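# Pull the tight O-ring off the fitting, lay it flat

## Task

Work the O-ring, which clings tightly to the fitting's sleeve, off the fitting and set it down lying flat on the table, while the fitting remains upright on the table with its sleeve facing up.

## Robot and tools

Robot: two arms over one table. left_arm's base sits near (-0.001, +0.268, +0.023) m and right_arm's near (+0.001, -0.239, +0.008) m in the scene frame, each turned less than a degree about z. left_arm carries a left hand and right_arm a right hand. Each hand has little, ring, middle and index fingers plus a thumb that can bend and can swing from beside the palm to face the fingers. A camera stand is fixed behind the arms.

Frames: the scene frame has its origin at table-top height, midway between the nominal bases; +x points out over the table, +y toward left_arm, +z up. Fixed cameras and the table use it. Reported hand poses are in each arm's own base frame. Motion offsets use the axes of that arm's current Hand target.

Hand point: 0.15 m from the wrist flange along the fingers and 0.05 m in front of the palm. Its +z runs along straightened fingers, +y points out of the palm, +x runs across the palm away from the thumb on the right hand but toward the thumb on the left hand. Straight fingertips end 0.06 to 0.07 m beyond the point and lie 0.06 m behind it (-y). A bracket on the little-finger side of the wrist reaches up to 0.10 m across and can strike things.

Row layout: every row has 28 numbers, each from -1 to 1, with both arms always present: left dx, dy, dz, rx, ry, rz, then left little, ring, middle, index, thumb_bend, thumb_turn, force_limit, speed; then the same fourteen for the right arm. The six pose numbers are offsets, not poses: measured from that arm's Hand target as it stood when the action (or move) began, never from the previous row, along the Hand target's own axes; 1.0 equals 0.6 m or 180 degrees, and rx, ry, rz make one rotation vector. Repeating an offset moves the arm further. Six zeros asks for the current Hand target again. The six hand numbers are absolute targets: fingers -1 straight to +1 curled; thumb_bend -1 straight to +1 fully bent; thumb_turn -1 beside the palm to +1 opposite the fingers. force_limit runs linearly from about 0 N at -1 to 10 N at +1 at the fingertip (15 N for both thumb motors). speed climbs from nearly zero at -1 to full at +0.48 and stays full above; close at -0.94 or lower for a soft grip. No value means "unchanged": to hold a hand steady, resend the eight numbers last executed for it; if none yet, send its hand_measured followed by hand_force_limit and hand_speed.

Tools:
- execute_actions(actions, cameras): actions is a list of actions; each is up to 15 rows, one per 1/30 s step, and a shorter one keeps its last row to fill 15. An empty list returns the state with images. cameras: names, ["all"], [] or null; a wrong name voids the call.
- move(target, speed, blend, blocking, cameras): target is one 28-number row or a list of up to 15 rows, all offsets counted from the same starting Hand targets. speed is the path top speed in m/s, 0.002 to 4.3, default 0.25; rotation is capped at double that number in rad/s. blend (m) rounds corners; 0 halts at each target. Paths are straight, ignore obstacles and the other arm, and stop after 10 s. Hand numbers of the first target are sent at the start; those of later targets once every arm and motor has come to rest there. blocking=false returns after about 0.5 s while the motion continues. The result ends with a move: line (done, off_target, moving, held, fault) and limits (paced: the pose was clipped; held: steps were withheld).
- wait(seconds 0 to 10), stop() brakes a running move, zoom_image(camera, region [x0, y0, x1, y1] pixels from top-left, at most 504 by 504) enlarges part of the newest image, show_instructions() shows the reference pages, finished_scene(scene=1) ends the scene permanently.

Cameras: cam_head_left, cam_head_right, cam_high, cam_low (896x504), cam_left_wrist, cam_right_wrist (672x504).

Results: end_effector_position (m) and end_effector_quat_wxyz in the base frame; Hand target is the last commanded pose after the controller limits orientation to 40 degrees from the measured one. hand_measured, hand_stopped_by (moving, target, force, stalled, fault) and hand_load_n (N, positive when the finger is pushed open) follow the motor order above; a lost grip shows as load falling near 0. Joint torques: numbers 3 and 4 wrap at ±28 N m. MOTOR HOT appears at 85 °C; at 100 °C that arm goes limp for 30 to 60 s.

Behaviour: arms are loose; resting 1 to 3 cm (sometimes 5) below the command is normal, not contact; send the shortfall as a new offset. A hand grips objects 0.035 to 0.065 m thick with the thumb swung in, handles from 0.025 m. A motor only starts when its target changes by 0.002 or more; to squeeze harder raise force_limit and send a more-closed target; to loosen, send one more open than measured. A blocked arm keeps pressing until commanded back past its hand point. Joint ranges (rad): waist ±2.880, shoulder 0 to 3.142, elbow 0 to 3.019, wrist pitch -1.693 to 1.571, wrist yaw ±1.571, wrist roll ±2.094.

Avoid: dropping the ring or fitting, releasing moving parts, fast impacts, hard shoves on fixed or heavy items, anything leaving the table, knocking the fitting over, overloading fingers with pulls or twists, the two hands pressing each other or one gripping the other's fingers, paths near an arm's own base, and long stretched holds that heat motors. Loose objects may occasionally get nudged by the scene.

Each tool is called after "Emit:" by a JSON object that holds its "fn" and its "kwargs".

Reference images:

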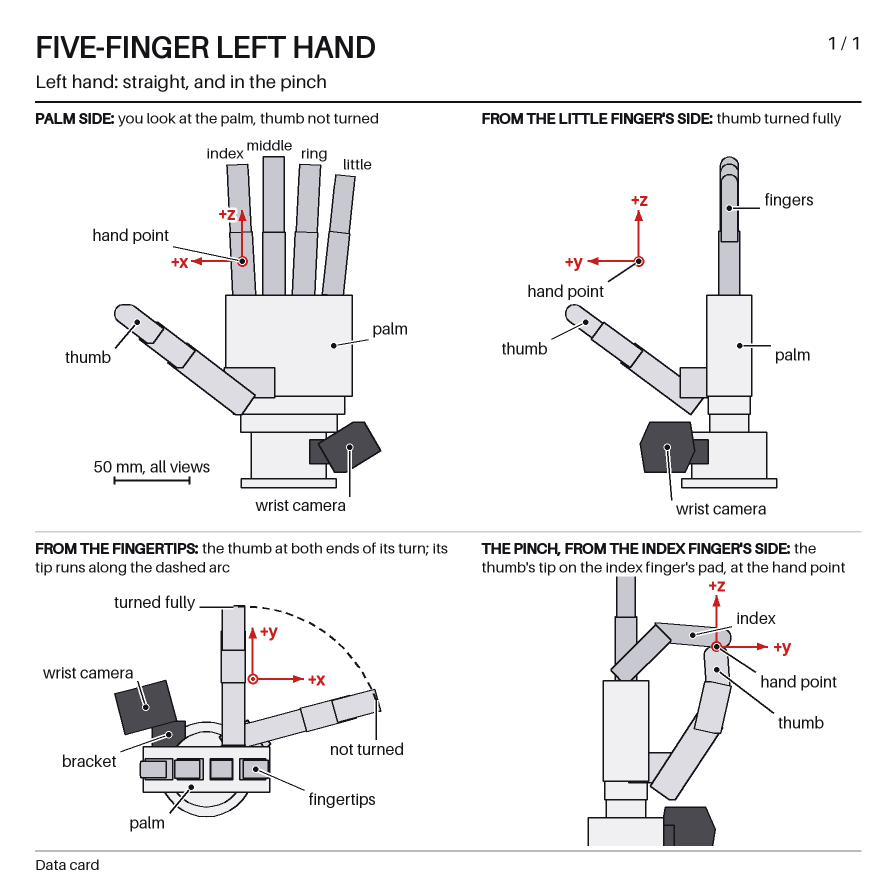

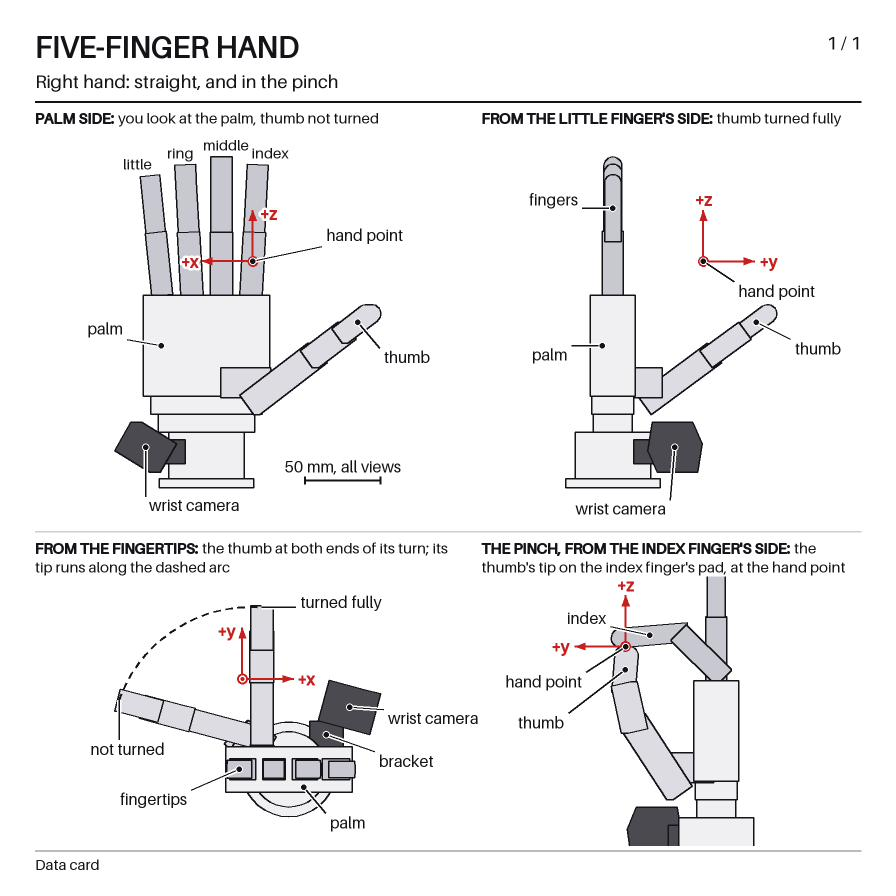

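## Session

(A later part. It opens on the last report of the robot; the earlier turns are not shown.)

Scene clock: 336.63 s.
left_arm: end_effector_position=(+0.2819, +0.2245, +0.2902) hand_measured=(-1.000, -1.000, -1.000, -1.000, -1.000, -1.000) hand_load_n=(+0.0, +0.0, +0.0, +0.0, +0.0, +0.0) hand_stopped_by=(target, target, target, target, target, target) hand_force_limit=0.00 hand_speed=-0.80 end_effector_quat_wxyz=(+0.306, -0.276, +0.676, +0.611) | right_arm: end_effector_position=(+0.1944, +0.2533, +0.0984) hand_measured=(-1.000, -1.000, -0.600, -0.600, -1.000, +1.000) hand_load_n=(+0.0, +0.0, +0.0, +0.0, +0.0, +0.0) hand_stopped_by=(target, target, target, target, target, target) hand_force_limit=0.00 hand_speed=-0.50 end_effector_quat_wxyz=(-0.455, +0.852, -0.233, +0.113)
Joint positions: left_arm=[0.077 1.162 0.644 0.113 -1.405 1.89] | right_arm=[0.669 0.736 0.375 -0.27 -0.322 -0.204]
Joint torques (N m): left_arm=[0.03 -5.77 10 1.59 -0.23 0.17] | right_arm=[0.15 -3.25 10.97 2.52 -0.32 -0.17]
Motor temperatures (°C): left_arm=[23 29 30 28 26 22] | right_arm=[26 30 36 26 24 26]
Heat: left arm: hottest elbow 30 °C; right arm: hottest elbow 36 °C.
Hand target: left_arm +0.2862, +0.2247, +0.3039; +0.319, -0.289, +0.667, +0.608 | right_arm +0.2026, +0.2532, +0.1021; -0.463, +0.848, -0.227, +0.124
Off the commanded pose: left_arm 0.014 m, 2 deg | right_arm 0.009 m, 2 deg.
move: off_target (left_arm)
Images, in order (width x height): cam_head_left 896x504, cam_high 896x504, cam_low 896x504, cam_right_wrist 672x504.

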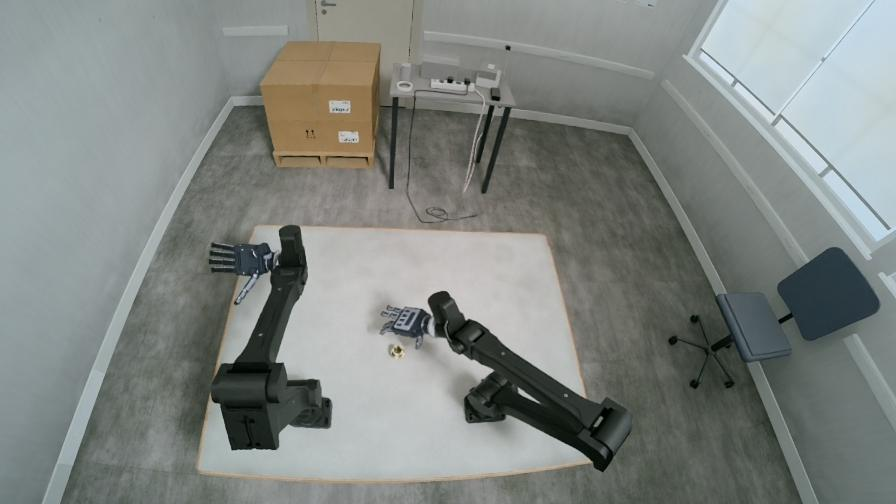

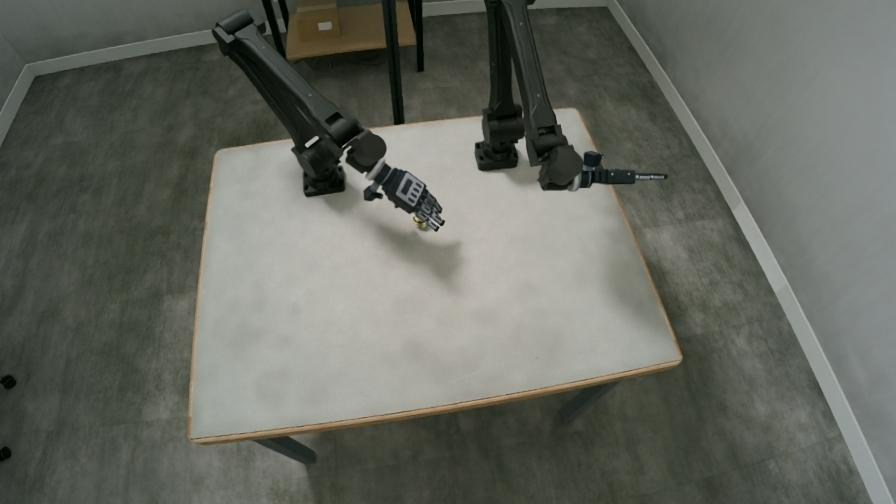

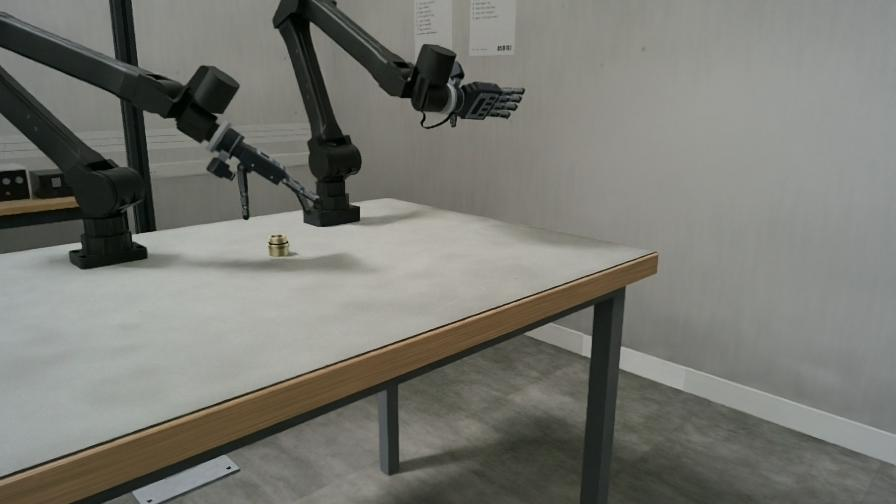

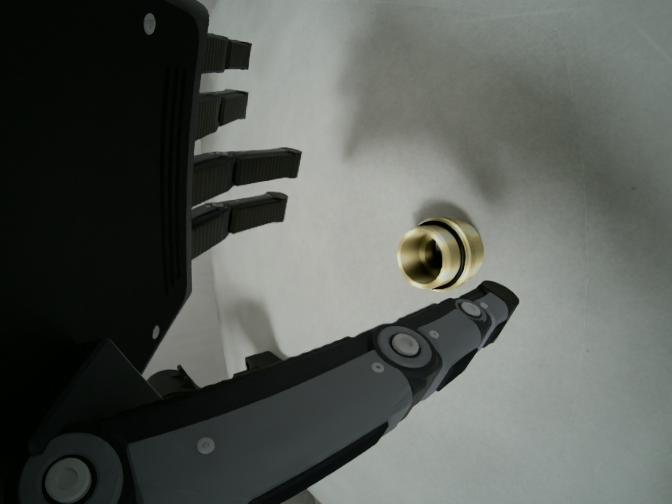

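Emit:
{"fn": "move", "kwargs": {"target": [0,0,0,0,0,0,-1,-1,-1,-1,-1,-1,0,-0.8,-0.035,0.0515,0.043,0,0,0,-1,-1,-0.6,-0.6,-1,1,0,-0.5], "cameras": ["cam_right_wrist","cam_low","cam_high","cam_head_left"], "speed": 0.1}}

Emit:
{"fn": "zoom_image", "kwargs": {"camera": "cam_low", "region": [200, 140, 340, 270]}}

Scene clock: 348.47 s.
left_arm: end_effector_position=(+0.2819, +0.2245, +0.2902) hand_measured=(-1.000, -1.000, -1.000, -1.000, -1.000, -1.000) hand_load_n=(+0.0, +0.0, +0.0, +0.0, +0.0, +0.0) hand_stopped_by=(target, target, target, target, target, target) hand_force_limit=0.00 hand_speed=-0.80 end_effector_quat_wxyz=(+0.306, -0.276, +0.676, +0.611) | right_arm: end_effector_position=(+0.1870, +0.2614, +0.0583) hand_measured=(-1.000, -1.000, -0.600, -0.600, -1.000, +1.000) hand_load_n=(+0.0, +0.0, +0.0, +0.0, +0.0, +0.0) hand_stopped_by=(target, target, target, target, target, target) hand_force_limit=0.00 hand_speed=-0.50 end_effector_quat_wxyz=(-0.453, +0.852, -0.230, +0.125)
Joint positions: left_arm=[0.077 1.162 0.644 0.113 -1.405 1.89] | right_arm=[0.744 0.815 0.285 -0.083 -0.242 -0.173]
Joint torques (N m): left_arm=[-0.15 -5.83 9.98 1.61 -0.22 0.18] | right_arm=[2.55 -3.43 10.1 2.58 -0.06 0.08]
Heat: left arm: hottest elbow 30 °C; right arm: hottest elbow 36 °C.
Hand target: left_arm +0.2862, +0.2247, +0.3039; +0.319, -0.289, +0.667, +0.608 | right_arm +0.1869, +0.2680, +0.0622; -0.463, +0.848, -0.227, +0.124
Off the commanded pose: left_arm 0.014 m, 2 deg | right_arm 0.008 m, 1 deg.
move: off_target (left_arm)
Images, in order (width x height): cam_head_left 896x504, cam_high 896x504, cam_low 896x504, cam_right_wrist 672x504.

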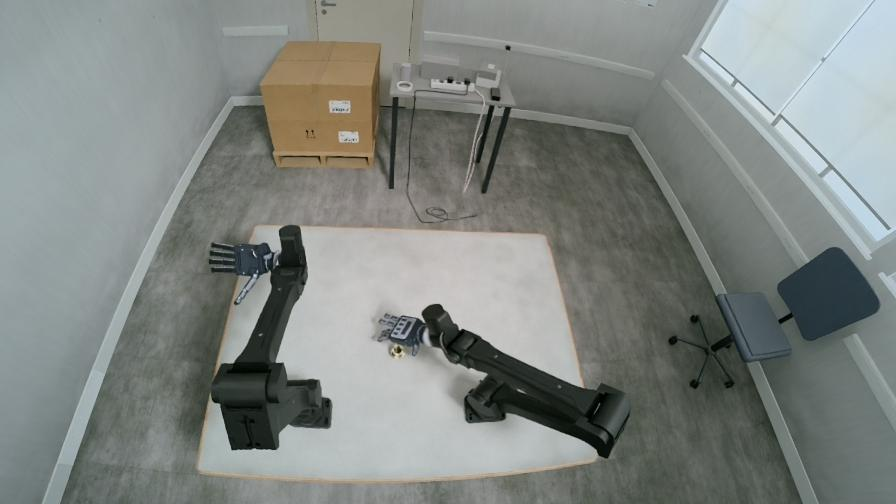

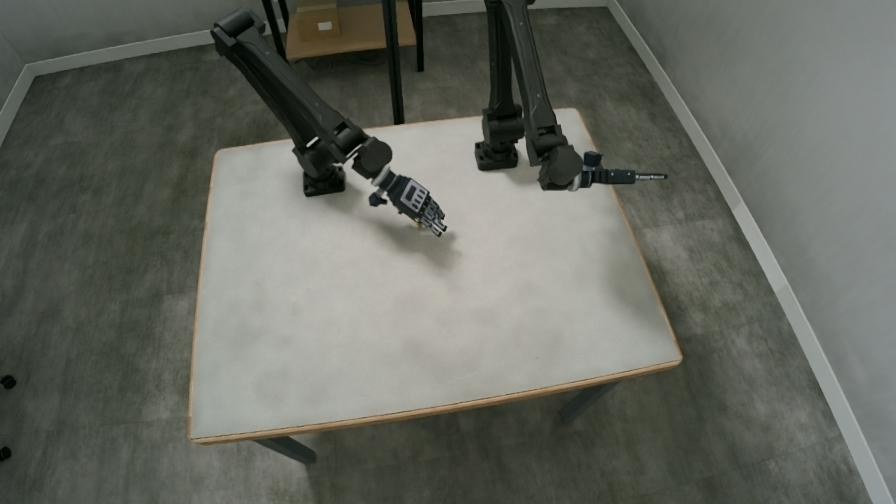

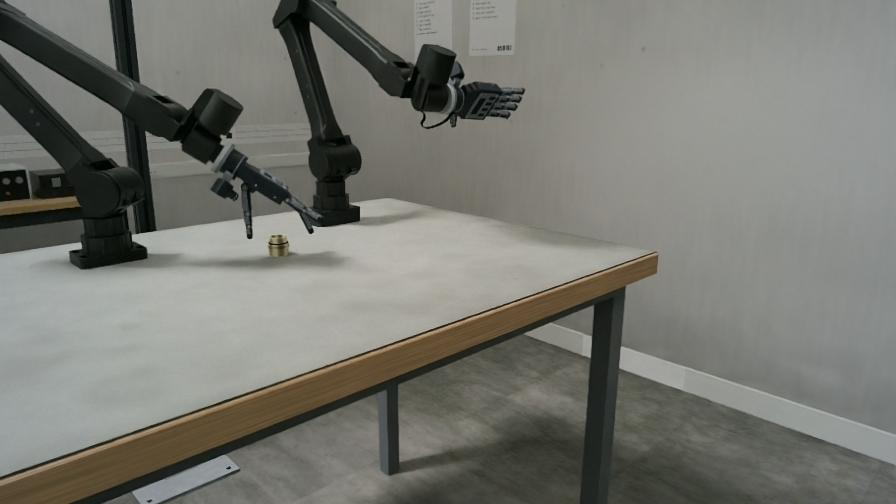

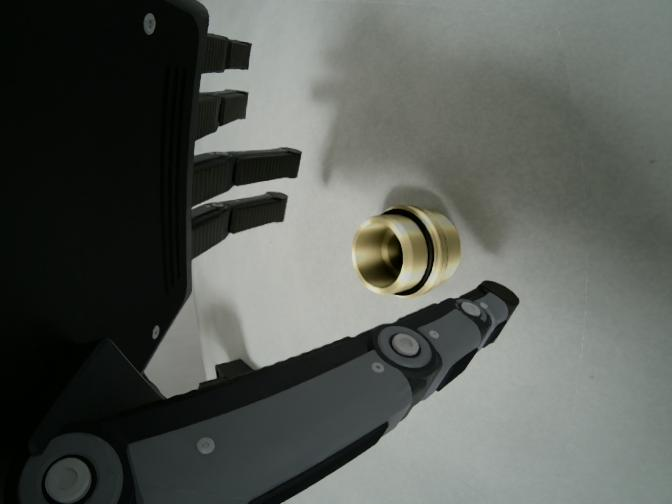

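Scaled by 3.600.

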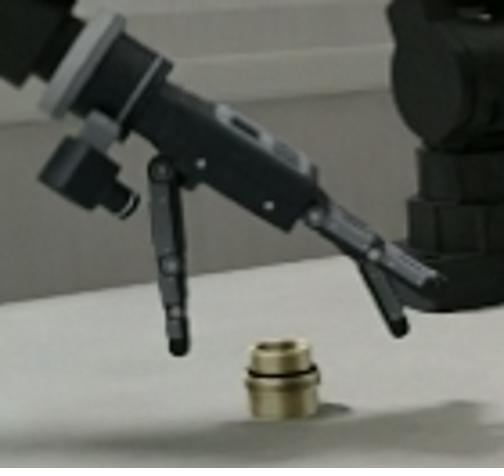

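Emit:
{"fn": "move", "kwargs": {"target": [0,0,0,0,0,0,-1,-1,-1,-1,-1,-1,0,-0.8,-0.02,0.0383,0.0327,0,0,0,-1,-1,-0.6,-0.6,-1,1,0,-0.5], "cameras": ["cam_right_wrist","cam_low","cam_high"], "speed": 0.08}}

Emit:
{"fn": "zoom_image", "kwargs": {"camera": "cam_low", "region": [200, 140, 340, 270]}}

Emit:
{"fn": "zoom_image", "kwargs": {"camera": "cam_high", "region": [360, 140, 480, 250]}}

Scene clock: 355.63 s.
left_arm: end_effector_position=(+0.2819, +0.2245, +0.2902) hand_measured=(-1.000, -1.000, -1.000, -1.000, -1.000, -1.000) hand_load_n=(+0.0, +0.5, +0.0, +0.0, +0.0, +0.0) hand_stopped_by=(target, target, target, target, target, target) hand_force_limit=0.00 hand_speed=-0.80 end_effector_quat_wxyz=(+0.306, -0.276, +0.676, +0.611) | right_arm: end_effector_position=(+0.1790, +0.2715, +0.0290) hand_measured=(-1.000, -1.000, -0.600, -0.600, -1.000, +1.000) hand_load_n=(+0.0, +0.0, +0.0, +0.0, +0.0, +0.0) hand_stopped_by=(target, target, target, target, target, target) hand_force_limit=0.00 hand_speed=-0.50 end_effector_quat_wxyz=(-0.453, +0.852, -0.229, +0.125)
Joint positions: left_arm=[0.077 1.162 0.644 0.113 -1.405 1.89] | right_arm=[0.807 0.925 0.231 0.09 -0.192 -0.138]
Joint torques (N m): left_arm=[-0.09 -5.77 9.99 1.59 -0.23 0.17] | right_arm=[2.67 -4.01 9.1 2.61 -0.03 0.09]
Heat: left arm: hottest elbow 30 °C; right arm: hottest elbow 36 °C.
Hand target: left_arm +0.2862, +0.2247, +0.3039; +0.319, -0.289, +0.667, +0.608 | right_arm +0.1786, +0.2775, +0.0322; -0.463, +0.848, -0.227, +0.124
Off the commanded pose: left_arm 0.014 m, 2 deg | right_arm 0.007 m, 1 deg.
move: off_target (left_arm)
Images, in order (width x height): cam_high 896x504, cam_low 896x504, cam_right_wrist 672x504.

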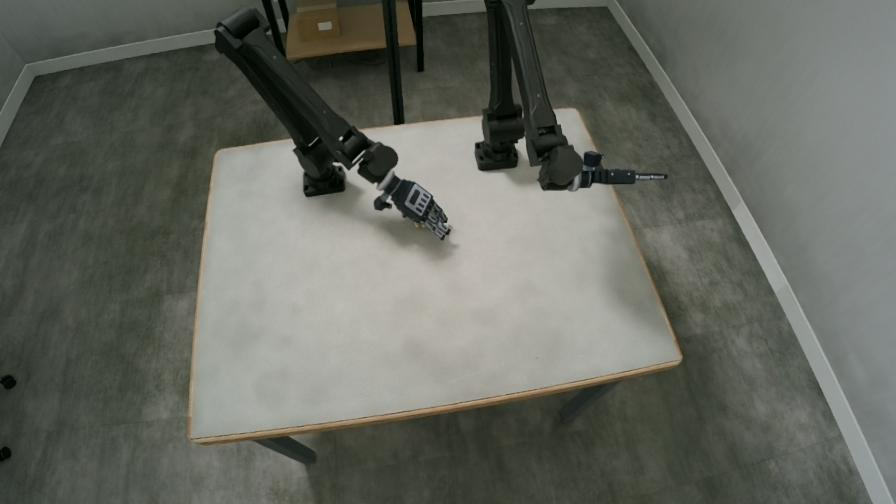

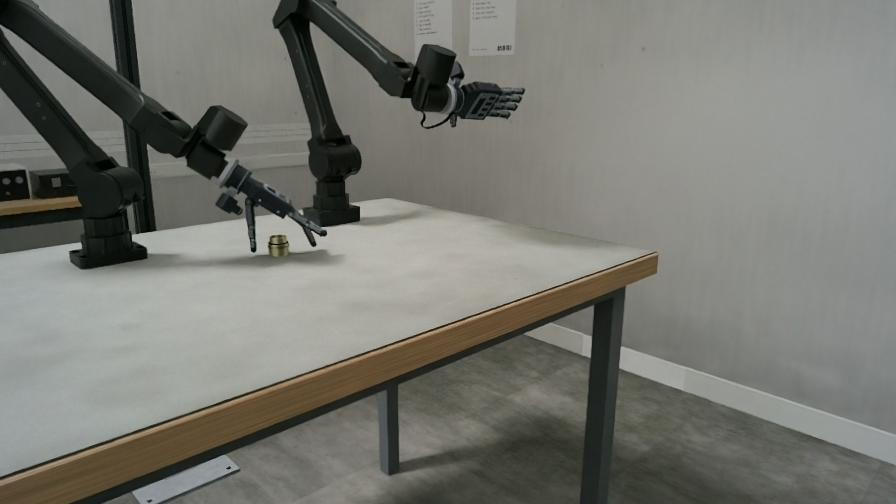

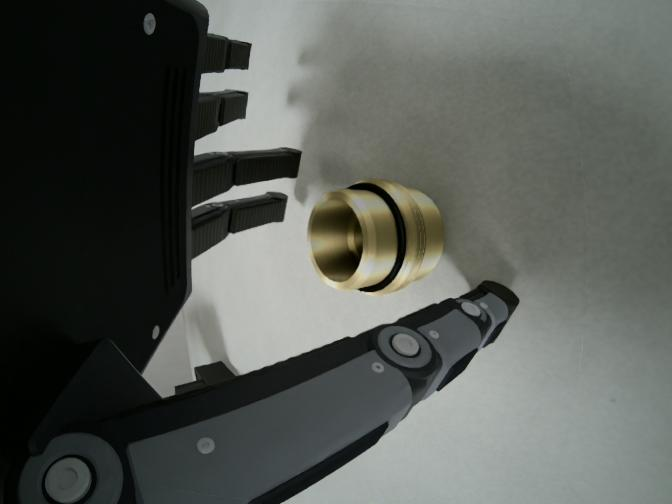

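Scaled by 3.600.

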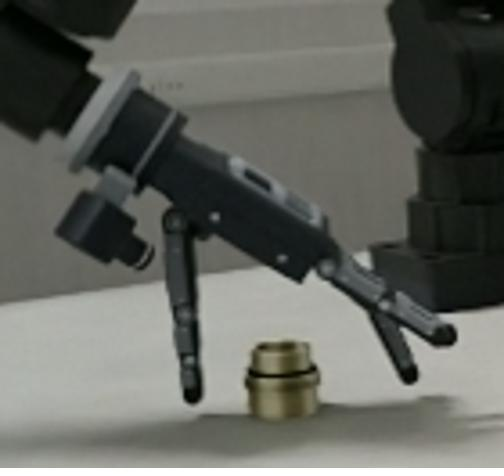

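Scaled by 4.200.

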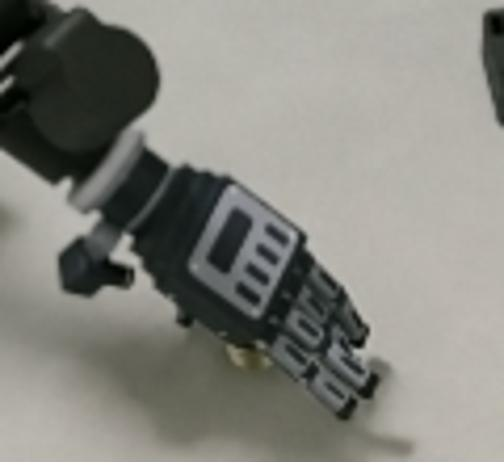

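Emit:
{"fn": "move", "kwargs": {"target": [[0,0,0,0,0,0,-1,-1,-1,-1,-1,-1,0,-0.8,0.002,0.0037,-0.0057,0,0,0,-1,-1,-0.6,-0.6,-1,1,0,-0.5],[0,0,0,0,0,0,-1,-1,-1,-1,-1,-1,0,-0.8,0.002,0.0037,-0.0057,0,0,0,-1,-1,-0.25,-0.25,-0.65,1,-0.4,-0.7]], "cameras": ["cam_right_wrist","cam_low"], "speed": 0.08}}

Emit:
{"fn": "zoom_image", "kwargs": {"camera": "cam_low", "region": [200, 140, 340, 270]}}

Scene clock: 367.53 s.
left_arm: end_effector_position=(+0.2819, +0.2245, +0.2902) hand_measured=(-1.000, -1.000, -1.000, -1.000, -1.000, -1.000) hand_load_n=(+0.0, +0.0, +0.0, +0.0, +0.0, +0.0) hand_stopped_by=(target, target, target, target, target, target) hand_force_limit=0.00 hand_speed=-0.80 end_effector_quat_wxyz=(+0.306, -0.276, +0.676, +0.611) | right_arm: end_effector_position=(+0.1766, +0.2698, +0.0262) hand_measured=(-1.000, -1.000, -0.250, -0.250, -0.650, +1.000) hand_load_n=(+0.0, +0.0, +0.0, +0.0, +0.0, +0.0) hand_stopped_by=(target, target, target, target, target, target) hand_force_limit=-0.40 hand_speed=-0.70 end_effector_quat_wxyz=(-0.452, +0.854, -0.229, +0.123)
Joint positions: left_arm=[0.077 1.162 0.644 0.113 -1.405 1.89] | right_arm=[0.807 0.925 0.225 0.09 -0.195 -0.138]
Joint torques (N m): left_arm=[-0.15 -5.71 9.99 1.62 -0.22 0.18] | right_arm=[1.79 -5.54 8.98 2.15 -0.25 0.04]
Heat: left arm: hottest elbow 30 °C; right arm: hottest elbow 36 °C.
Hand target: left_arm +0.2862, +0.2247, +0.3039; +0.319, -0.289, +0.667, +0.608 | right_arm +0.1776, +0.2734, +0.0322; -0.463, +0.848, -0.227, +0.124
Off the commanded pose: left_arm 0.014 m, 2 deg | right_arm 0.007 m, 1 deg.
move: off_target (left_arm)
Images, in order (width x height): cam_low 896x504, cam_right_wrist 672x504.

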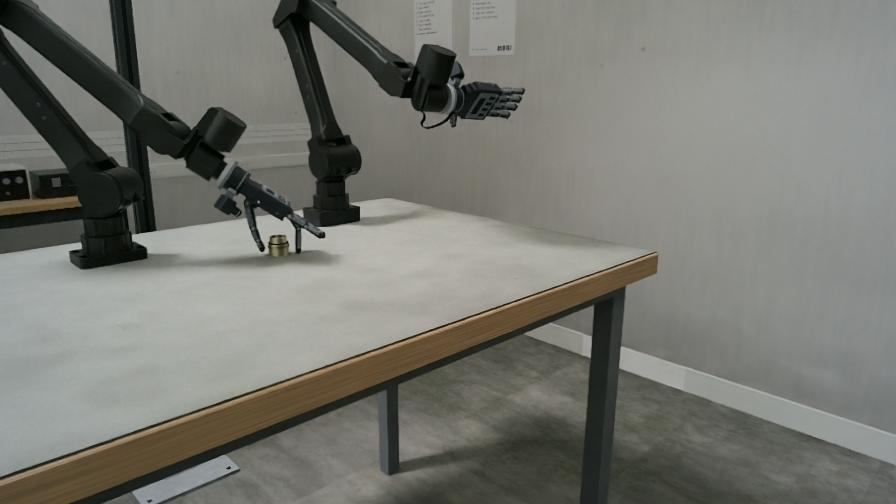

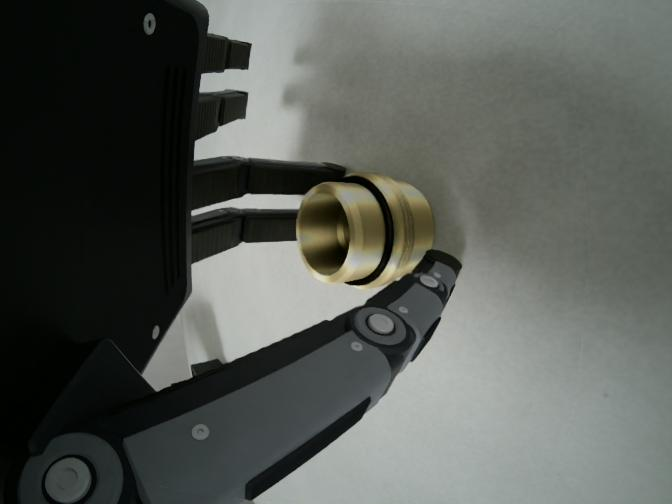

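Scaled by 3.600.

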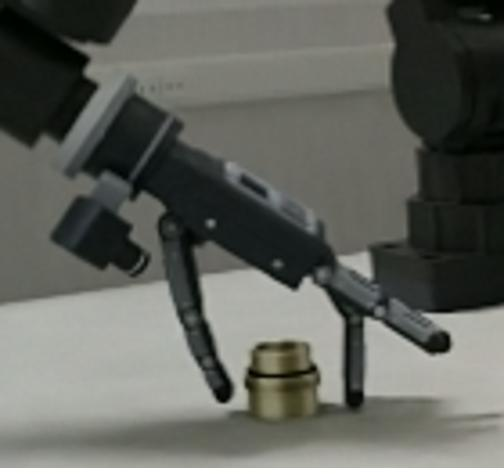

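Emit:
{"fn": "move", "kwargs": {"target": [0,0,0,0,0,0,-1,-1,-1,-1,-1,-1,0,-0.8,0,0,0,0,0,0,-1,-1,-0.02,-0.02,-0.45,1,-0.4,-0.8], "cameras": ["cam_right_wrist","cam_low"], "speed": 0.08}}

Emit:
{"fn": "zoom_image", "kwargs": {"camera": "cam_low", "region": [200, 140, 340, 270]}}

Scene clock: 370.33 s.
left_arm: end_effector_position=(+0.2819, +0.2245, +0.2902) hand_measured=(-1.000, -1.000, -1.000, -1.000, -1.000, -1.000) hand_load_n=(+0.0, +0.0, +0.0, +0.0, +0.0, +0.0) hand_stopped_by=(target, target, target, target, target, target) hand_force_limit=0.00 hand_speed=-0.80 end_effector_quat_wxyz=(+0.306, -0.276, +0.676, +0.611) | right_arm: end_effector_position=(+0.1766, +0.2698, +0.0262) hand_measured=(-1.000, -1.000, -0.070, -0.032, -0.562, +1.000) hand_load_n=(-0.5, +0.0, +5.0, +4.5, +8.5, -0.5) hand_stopped_by=(target, target, force, force, force, target) hand_force_limit=-0.40 hand_speed=-0.80 end_effector_quat_wxyz=(-0.452, +0.854, -0.229, +0.123)
Joint positions: left_arm=[0.077 1.162 0.644 0.113 -1.405 1.89] | right_arm=[0.807 0.925 0.225 0.09 -0.195 -0.138]
Joint torques (N m): left_arm=[-0.09 -5.83 9.99 1.59 -0.22 0.18] | right_arm=[1.73 -5.48 8.99 2.13 -0.23 0.04]
Heat: left arm: hottest elbow 31 °C; right arm: hottest elbow 36 °C.
Hand target: left_arm +0.2862, +0.2247, +0.3039; +0.319, -0.289, +0.667, +0.608 | right_arm +0.1776, +0.2734, +0.0322; -0.463, +0.848, -0.227, +0.124
Off the commanded pose: left_arm 0.014 m, 2 deg | right_arm 0.007 m, 1 deg.
move: off_target (left_arm)
Images, in order (width x height): cam_low 896x504, cam_right_wrist 672x504.

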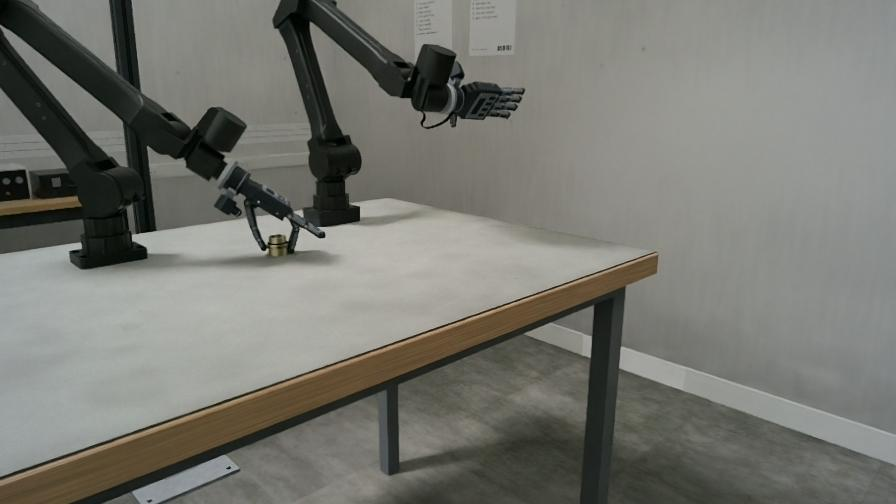

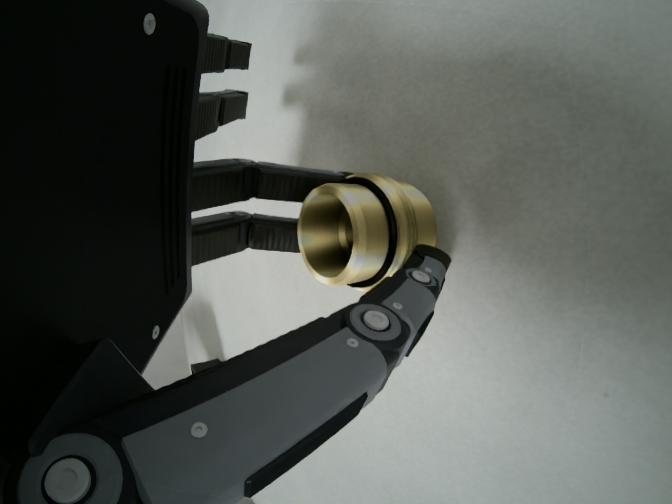

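Scaled by 3.600.

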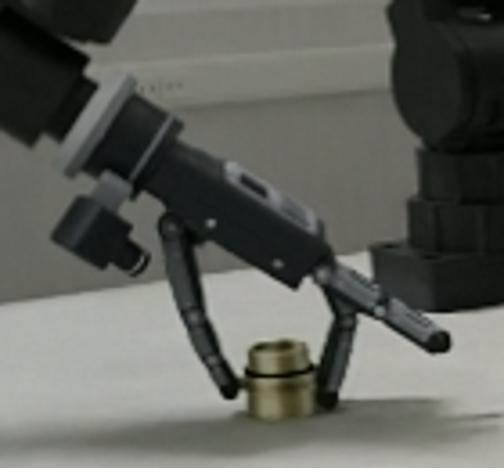

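Emit:
{"fn": "move", "kwargs": {"target": [[0,0,0,0,0,0,-1,-1,-1,-1,-1,-1,0,-0.8,0,-0.07,-0.045,0,0,0,-1,-1,-0.02,-0.02,-0.45,1,-0.4,-0.8],[0,0,0,0,0,0,-1,-1,-1,-1,-1,-1,0,-0.8,0.2742,-0.1555,0.088,0,0,0,-1,-1,-0.02,-0.02,-0.45,1,-0.4,-0.8]], "cameras": ["cam_right_wrist","cam_low","cam_high","cam_head_left"], "speed": 0.12}}

Emit:
{"fn": "zoom_image", "kwargs": {"camera": "cam_low", "region": [220, 140, 420, 320]}}

Scene clock: 382.30 s.
left_arm: end_effector_position=(+0.2819, +0.2245, +0.2902) hand_measured=(-1.000, -1.000, -1.000, -1.000, -1.000, -1.000) hand_load_n=(+0.0, +0.0, +0.0, +0.0, +0.5, +0.0) hand_stopped_by=(target, target, target, target, target, target) hand_force_limit=0.00 hand_speed=-0.80 end_effector_quat_wxyz=(+0.306, -0.276, +0.676, +0.611) | right_arm: end_effector_position=(+0.3353, +0.2607, +0.0543) hand_measured=(-1.000, -1.000, -0.070, -0.032, -0.562, +1.000) hand_load_n=(+0.0, +0.0, +5.0, +4.5, +9.5, +0.0) hand_stopped_by=(target, target, force, force, force, target) hand_force_limit=-0.40 hand_speed=-0.80 end_effector_quat_wxyz=(-0.437, +0.860, -0.246, +0.095)
Joint positions: left_arm=[0.077 1.162 0.644 0.113 -1.405 1.89] | right_arm=[0.422 1.316 0.617 -0.06 -0.509 -0.368]
Joint torques (N m): left_arm=[-0.03 -5.83 9.99 1.61 -0.23 0.18] | right_arm=[0.44 -11.11 14.23 2.56 -0.58 -0.18]
Heat: left arm: hottest elbow 31 °C; right arm: hottest elbow 36 °C.
Hand target: left_arm +0.2862, +0.2247, +0.3039; +0.319, -0.289, +0.667, +0.608 | right_arm +0.3675, +0.2733, +0.0821; -0.463, +0.848, -0.227, +0.124
Off the commanded pose: left_arm 0.014 m, 2 deg | right_arm 0.044 m, 5 deg.
move: off_target (left_arm, right_arm)
Images, in order (width x height): cam_head_left 896x504, cam_high 896x504, cam_low 896x504, cam_right_wrist 672x504.

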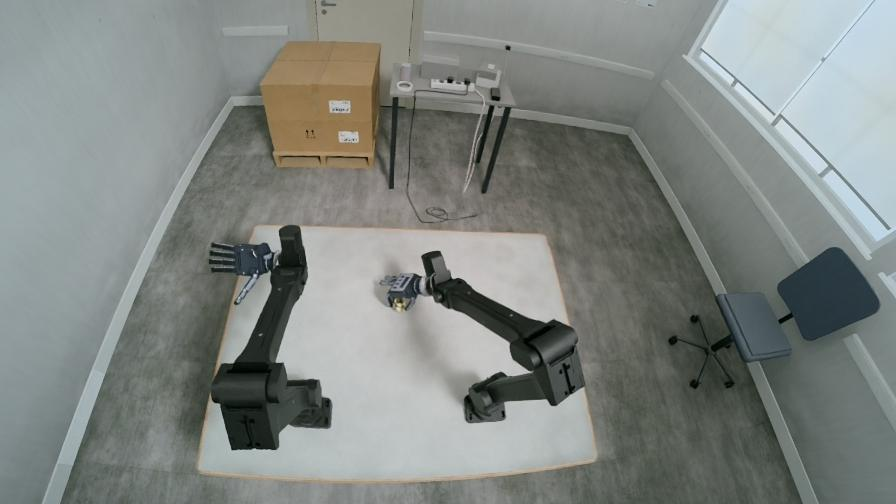

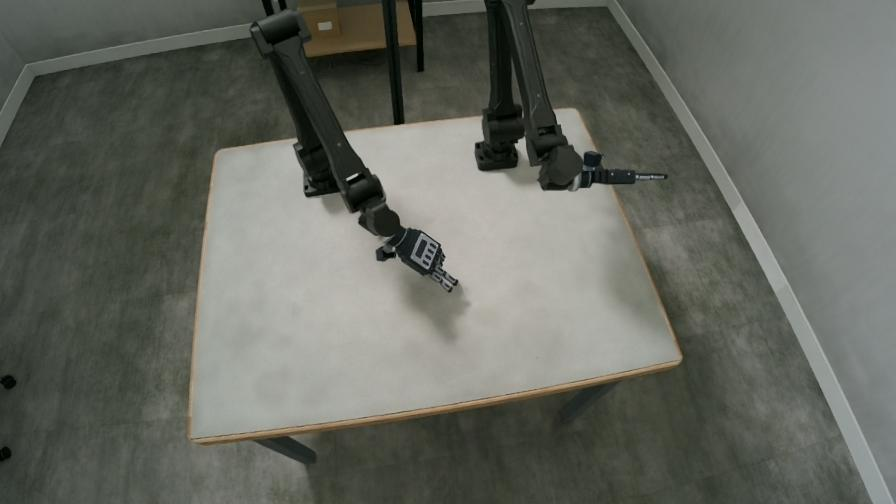

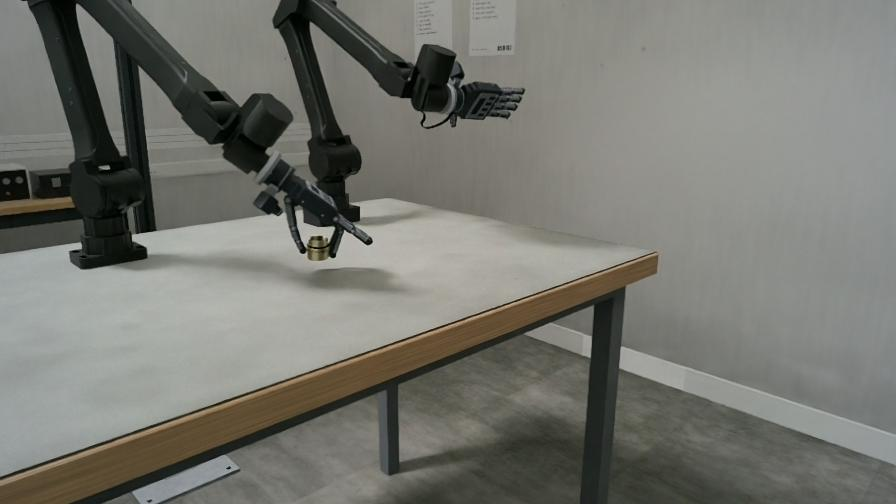

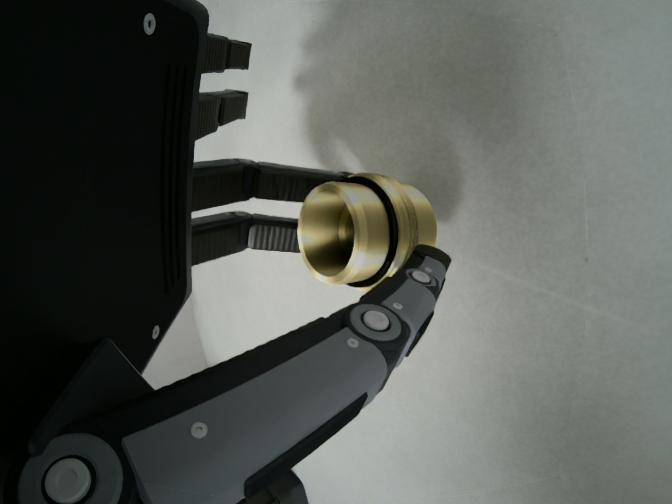

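Scaled by 2.520.

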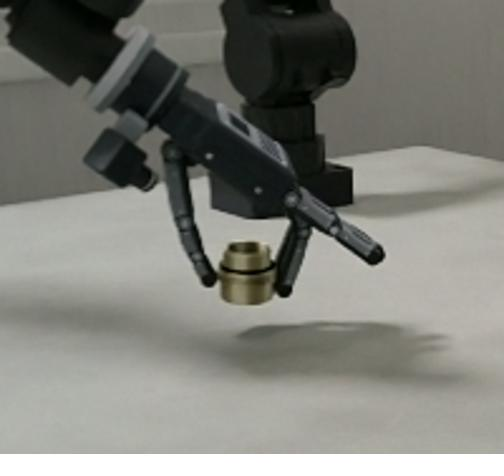

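Emit:
{"fn": "execute_actions", "kwargs": {"actions": [], "cameras": ["cam_head_left", "cam_low", "cam_right_wrist"]}}

Scene clock: 390.90 s.
left_arm: end_effector_position=(+0.2819, +0.2245, +0.2902) hand_measured=(-1.000, -1.000, -1.000, -1.000, -1.000, -1.000) hand_load_n=(+0.0, +0.0, +0.0, +0.0, +0.0, +0.0) hand_stopped_by=(target, target, target, target, target, target) hand_force_limit=0.00 hand_speed=-0.80 end_effector_quat_wxyz=(+0.306, -0.276, +0.676, +0.611) | right_arm: end_effector_position=(+0.3353, +0.2607, +0.0543) hand_measured=(-1.000, -1.000, -0.070, -0.032, -0.562, +1.000) hand_load_n=(+0.0, +0.0, +5.0, +4.5, +9.0, +0.0) hand_stopped_by=(target, target, force, force, force, target) hand_force_limit=-0.40 hand_speed=-0.80 end_effector_quat_wxyz=(-0.437, +0.860, -0.246, +0.095)
Joint positions: left_arm=[0.077 1.162 0.644 0.113 -1.405 1.89] | right_arm=[0.422 1.316 0.617 -0.06 -0.509 -0.368]
Joint velocities: within noise
Joint torques (N m): left_arm=[-0.15 -5.83 9.98 1.62 -0.23 0.18] | right_arm=[0.32 -10.87 14.23 2.59 -0.57 -0.17]
Motor temperatures (°C): left_arm=[23 29 31 28 26 22] | right_arm=[26 30 38 26 24 26]
Heat: left arm: hottest elbow 31 °C; right arm: hottest elbow 38 °C.
Hand target: left_arm +0.2862, +0.2247, +0.3039; +0.319, -0.289, +0.667, +0.608 | right_arm +0.3675, +0.2733, +0.0821; -0.463, +0.848, -0.227, +0.124
Off the commanded pose: left_arm 0.014 m, 2 deg | right_arm 0.044 m, 5 deg.
Images, in order (width x height): cam_head_left 896x504, cam_low 896x504, cam_right_wrist 672x504.

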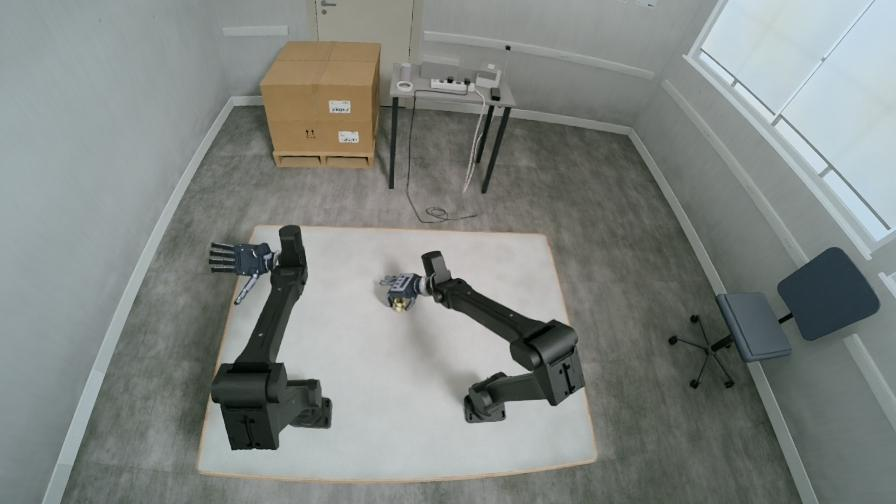

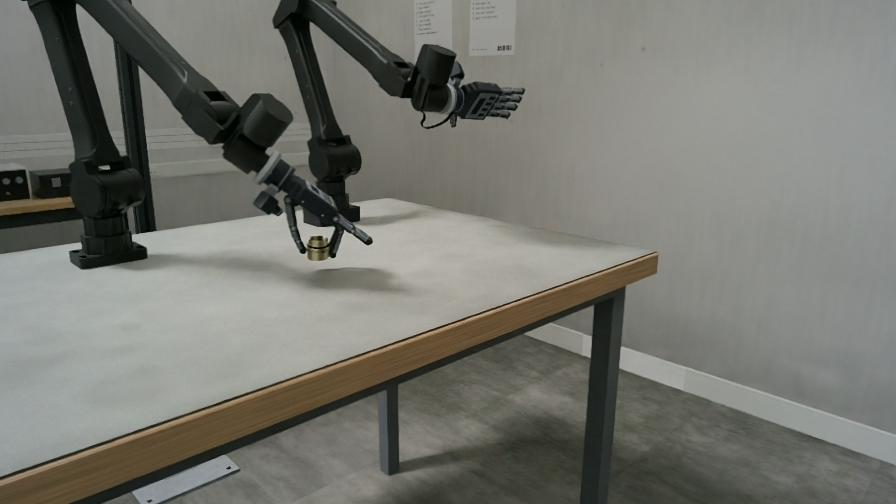

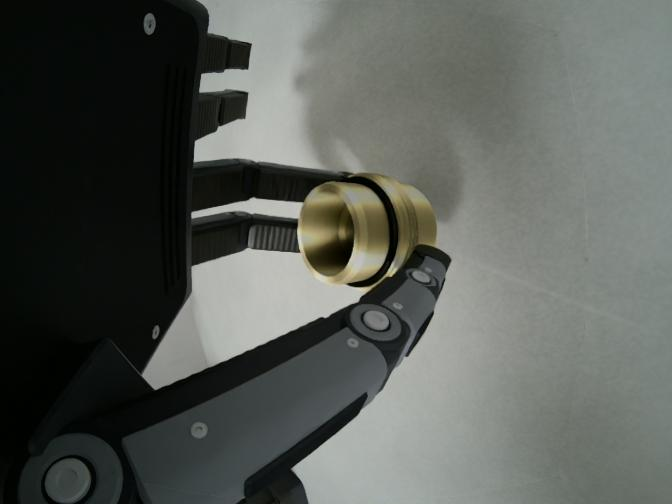

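Emit:
{"fn": "move", "kwargs": {"target": [0,0,0,0,0,0,-1,-1,-1,-1,-1,-1,0,-0.8,0.0722,-0.0281,0.0314,0,0,0,-1,-1,-0.02,-0.02,-0.45,1,-0.4,-0.8], "speed": 0.08, "cameras": ["cam_low", "cam_head_right"]}}

Scene clock: 405.57 s.
left_arm: end_effector_position=(+0.2819, +0.2245, +0.2902) hand_measured=(-1.000, -1.000, -1.000, -1.000, -1.000, -1.000) hand_load_n=(+0.0, +0.0, +0.0, +0.0, -0.5, +0.0) hand_stopped_by=(target, target, target, target, target, target) hand_force_limit=0.00 hand_speed=-0.80 end_effector_quat_wxyz=(+0.306, -0.276, +0.676, +0.611) | right_arm: end_effector_position=(+0.3910, +0.2655, +0.0621) hand_measured=(-1.000, -1.000, -0.070, -0.032, -0.562, +1.000) hand_load_n=(+0.0, +0.0, +5.0, +4.5, +9.0, -0.5) hand_stopped_by=(target, target, force, force, force, target) hand_force_limit=-0.40 hand_speed=-0.80 end_effector_quat_wxyz=(-0.446, +0.855, -0.241, +0.104)
Joint positions: left_arm=[0.077 1.162 0.644 0.113 -1.405 1.89] | right_arm=[0.373 1.433 0.746 -0.06 -0.548 -0.403]
Joint torques (N m): left_arm=[-0.15 -5.83 9.96 1.58 -0.23 0.18] | right_arm=[0.21 -12.98 14.32 1.28 -0.59 -0.17]
Heat: left arm: hottest elbow 31 °C; right arm: hottest elbow 39 °C.
Hand target: left_arm +0.2862, +0.2247, +0.3039; +0.319, -0.289, +0.667, +0.608 | right_arm +0.4175, +0.2733, +0.0861; -0.463, +0.848, -0.227, +0.124
Off the commanded pose: left_arm 0.014 m, 2 deg | right_arm 0.037 m, 3 deg.
move: off_target (left_arm, right_arm)
Images, in order (width x height): cam_head_right 896x504, cam_low 896x504.

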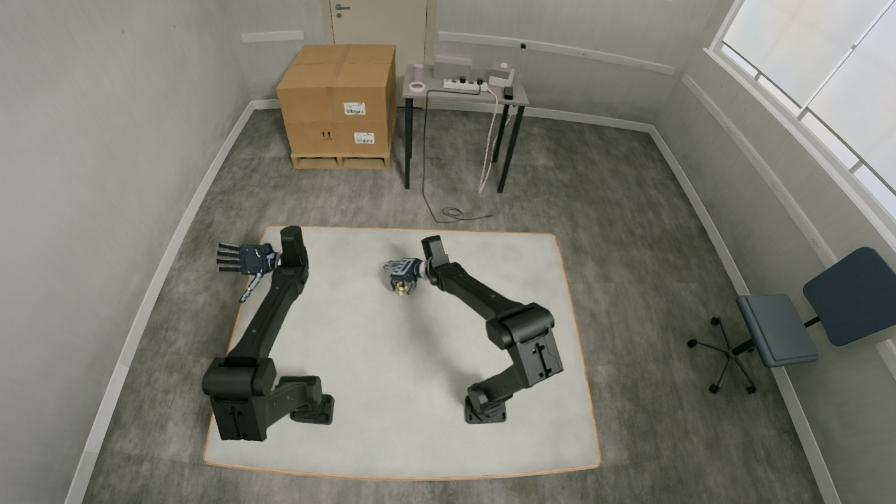

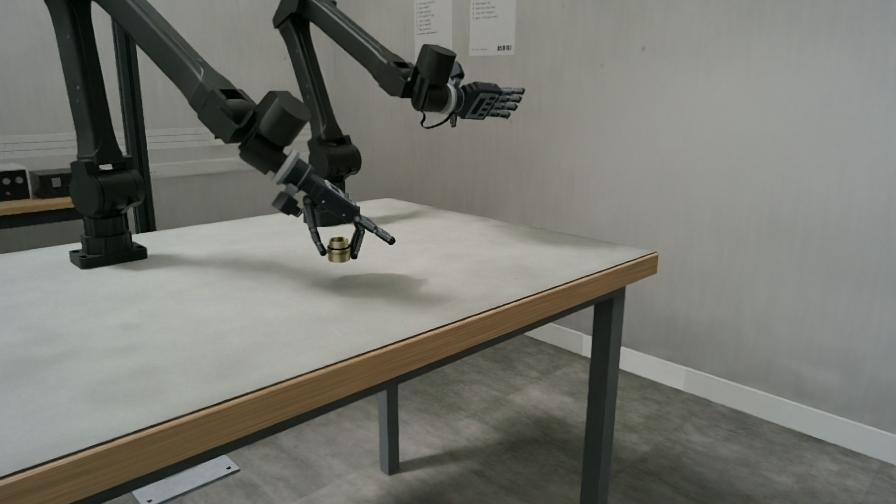

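Emit:
{"fn": "zoom_image", "kwargs": {"camera": "cam_low", "region": [270, 190, 430, 310]}}

Scaled by 3.150.

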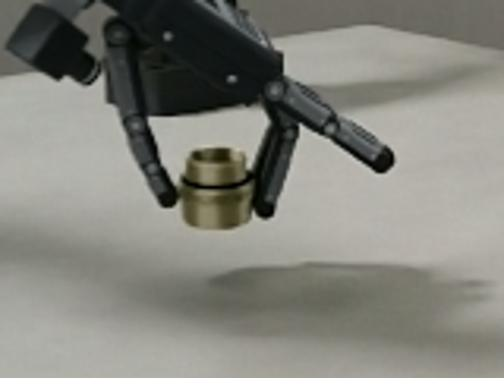

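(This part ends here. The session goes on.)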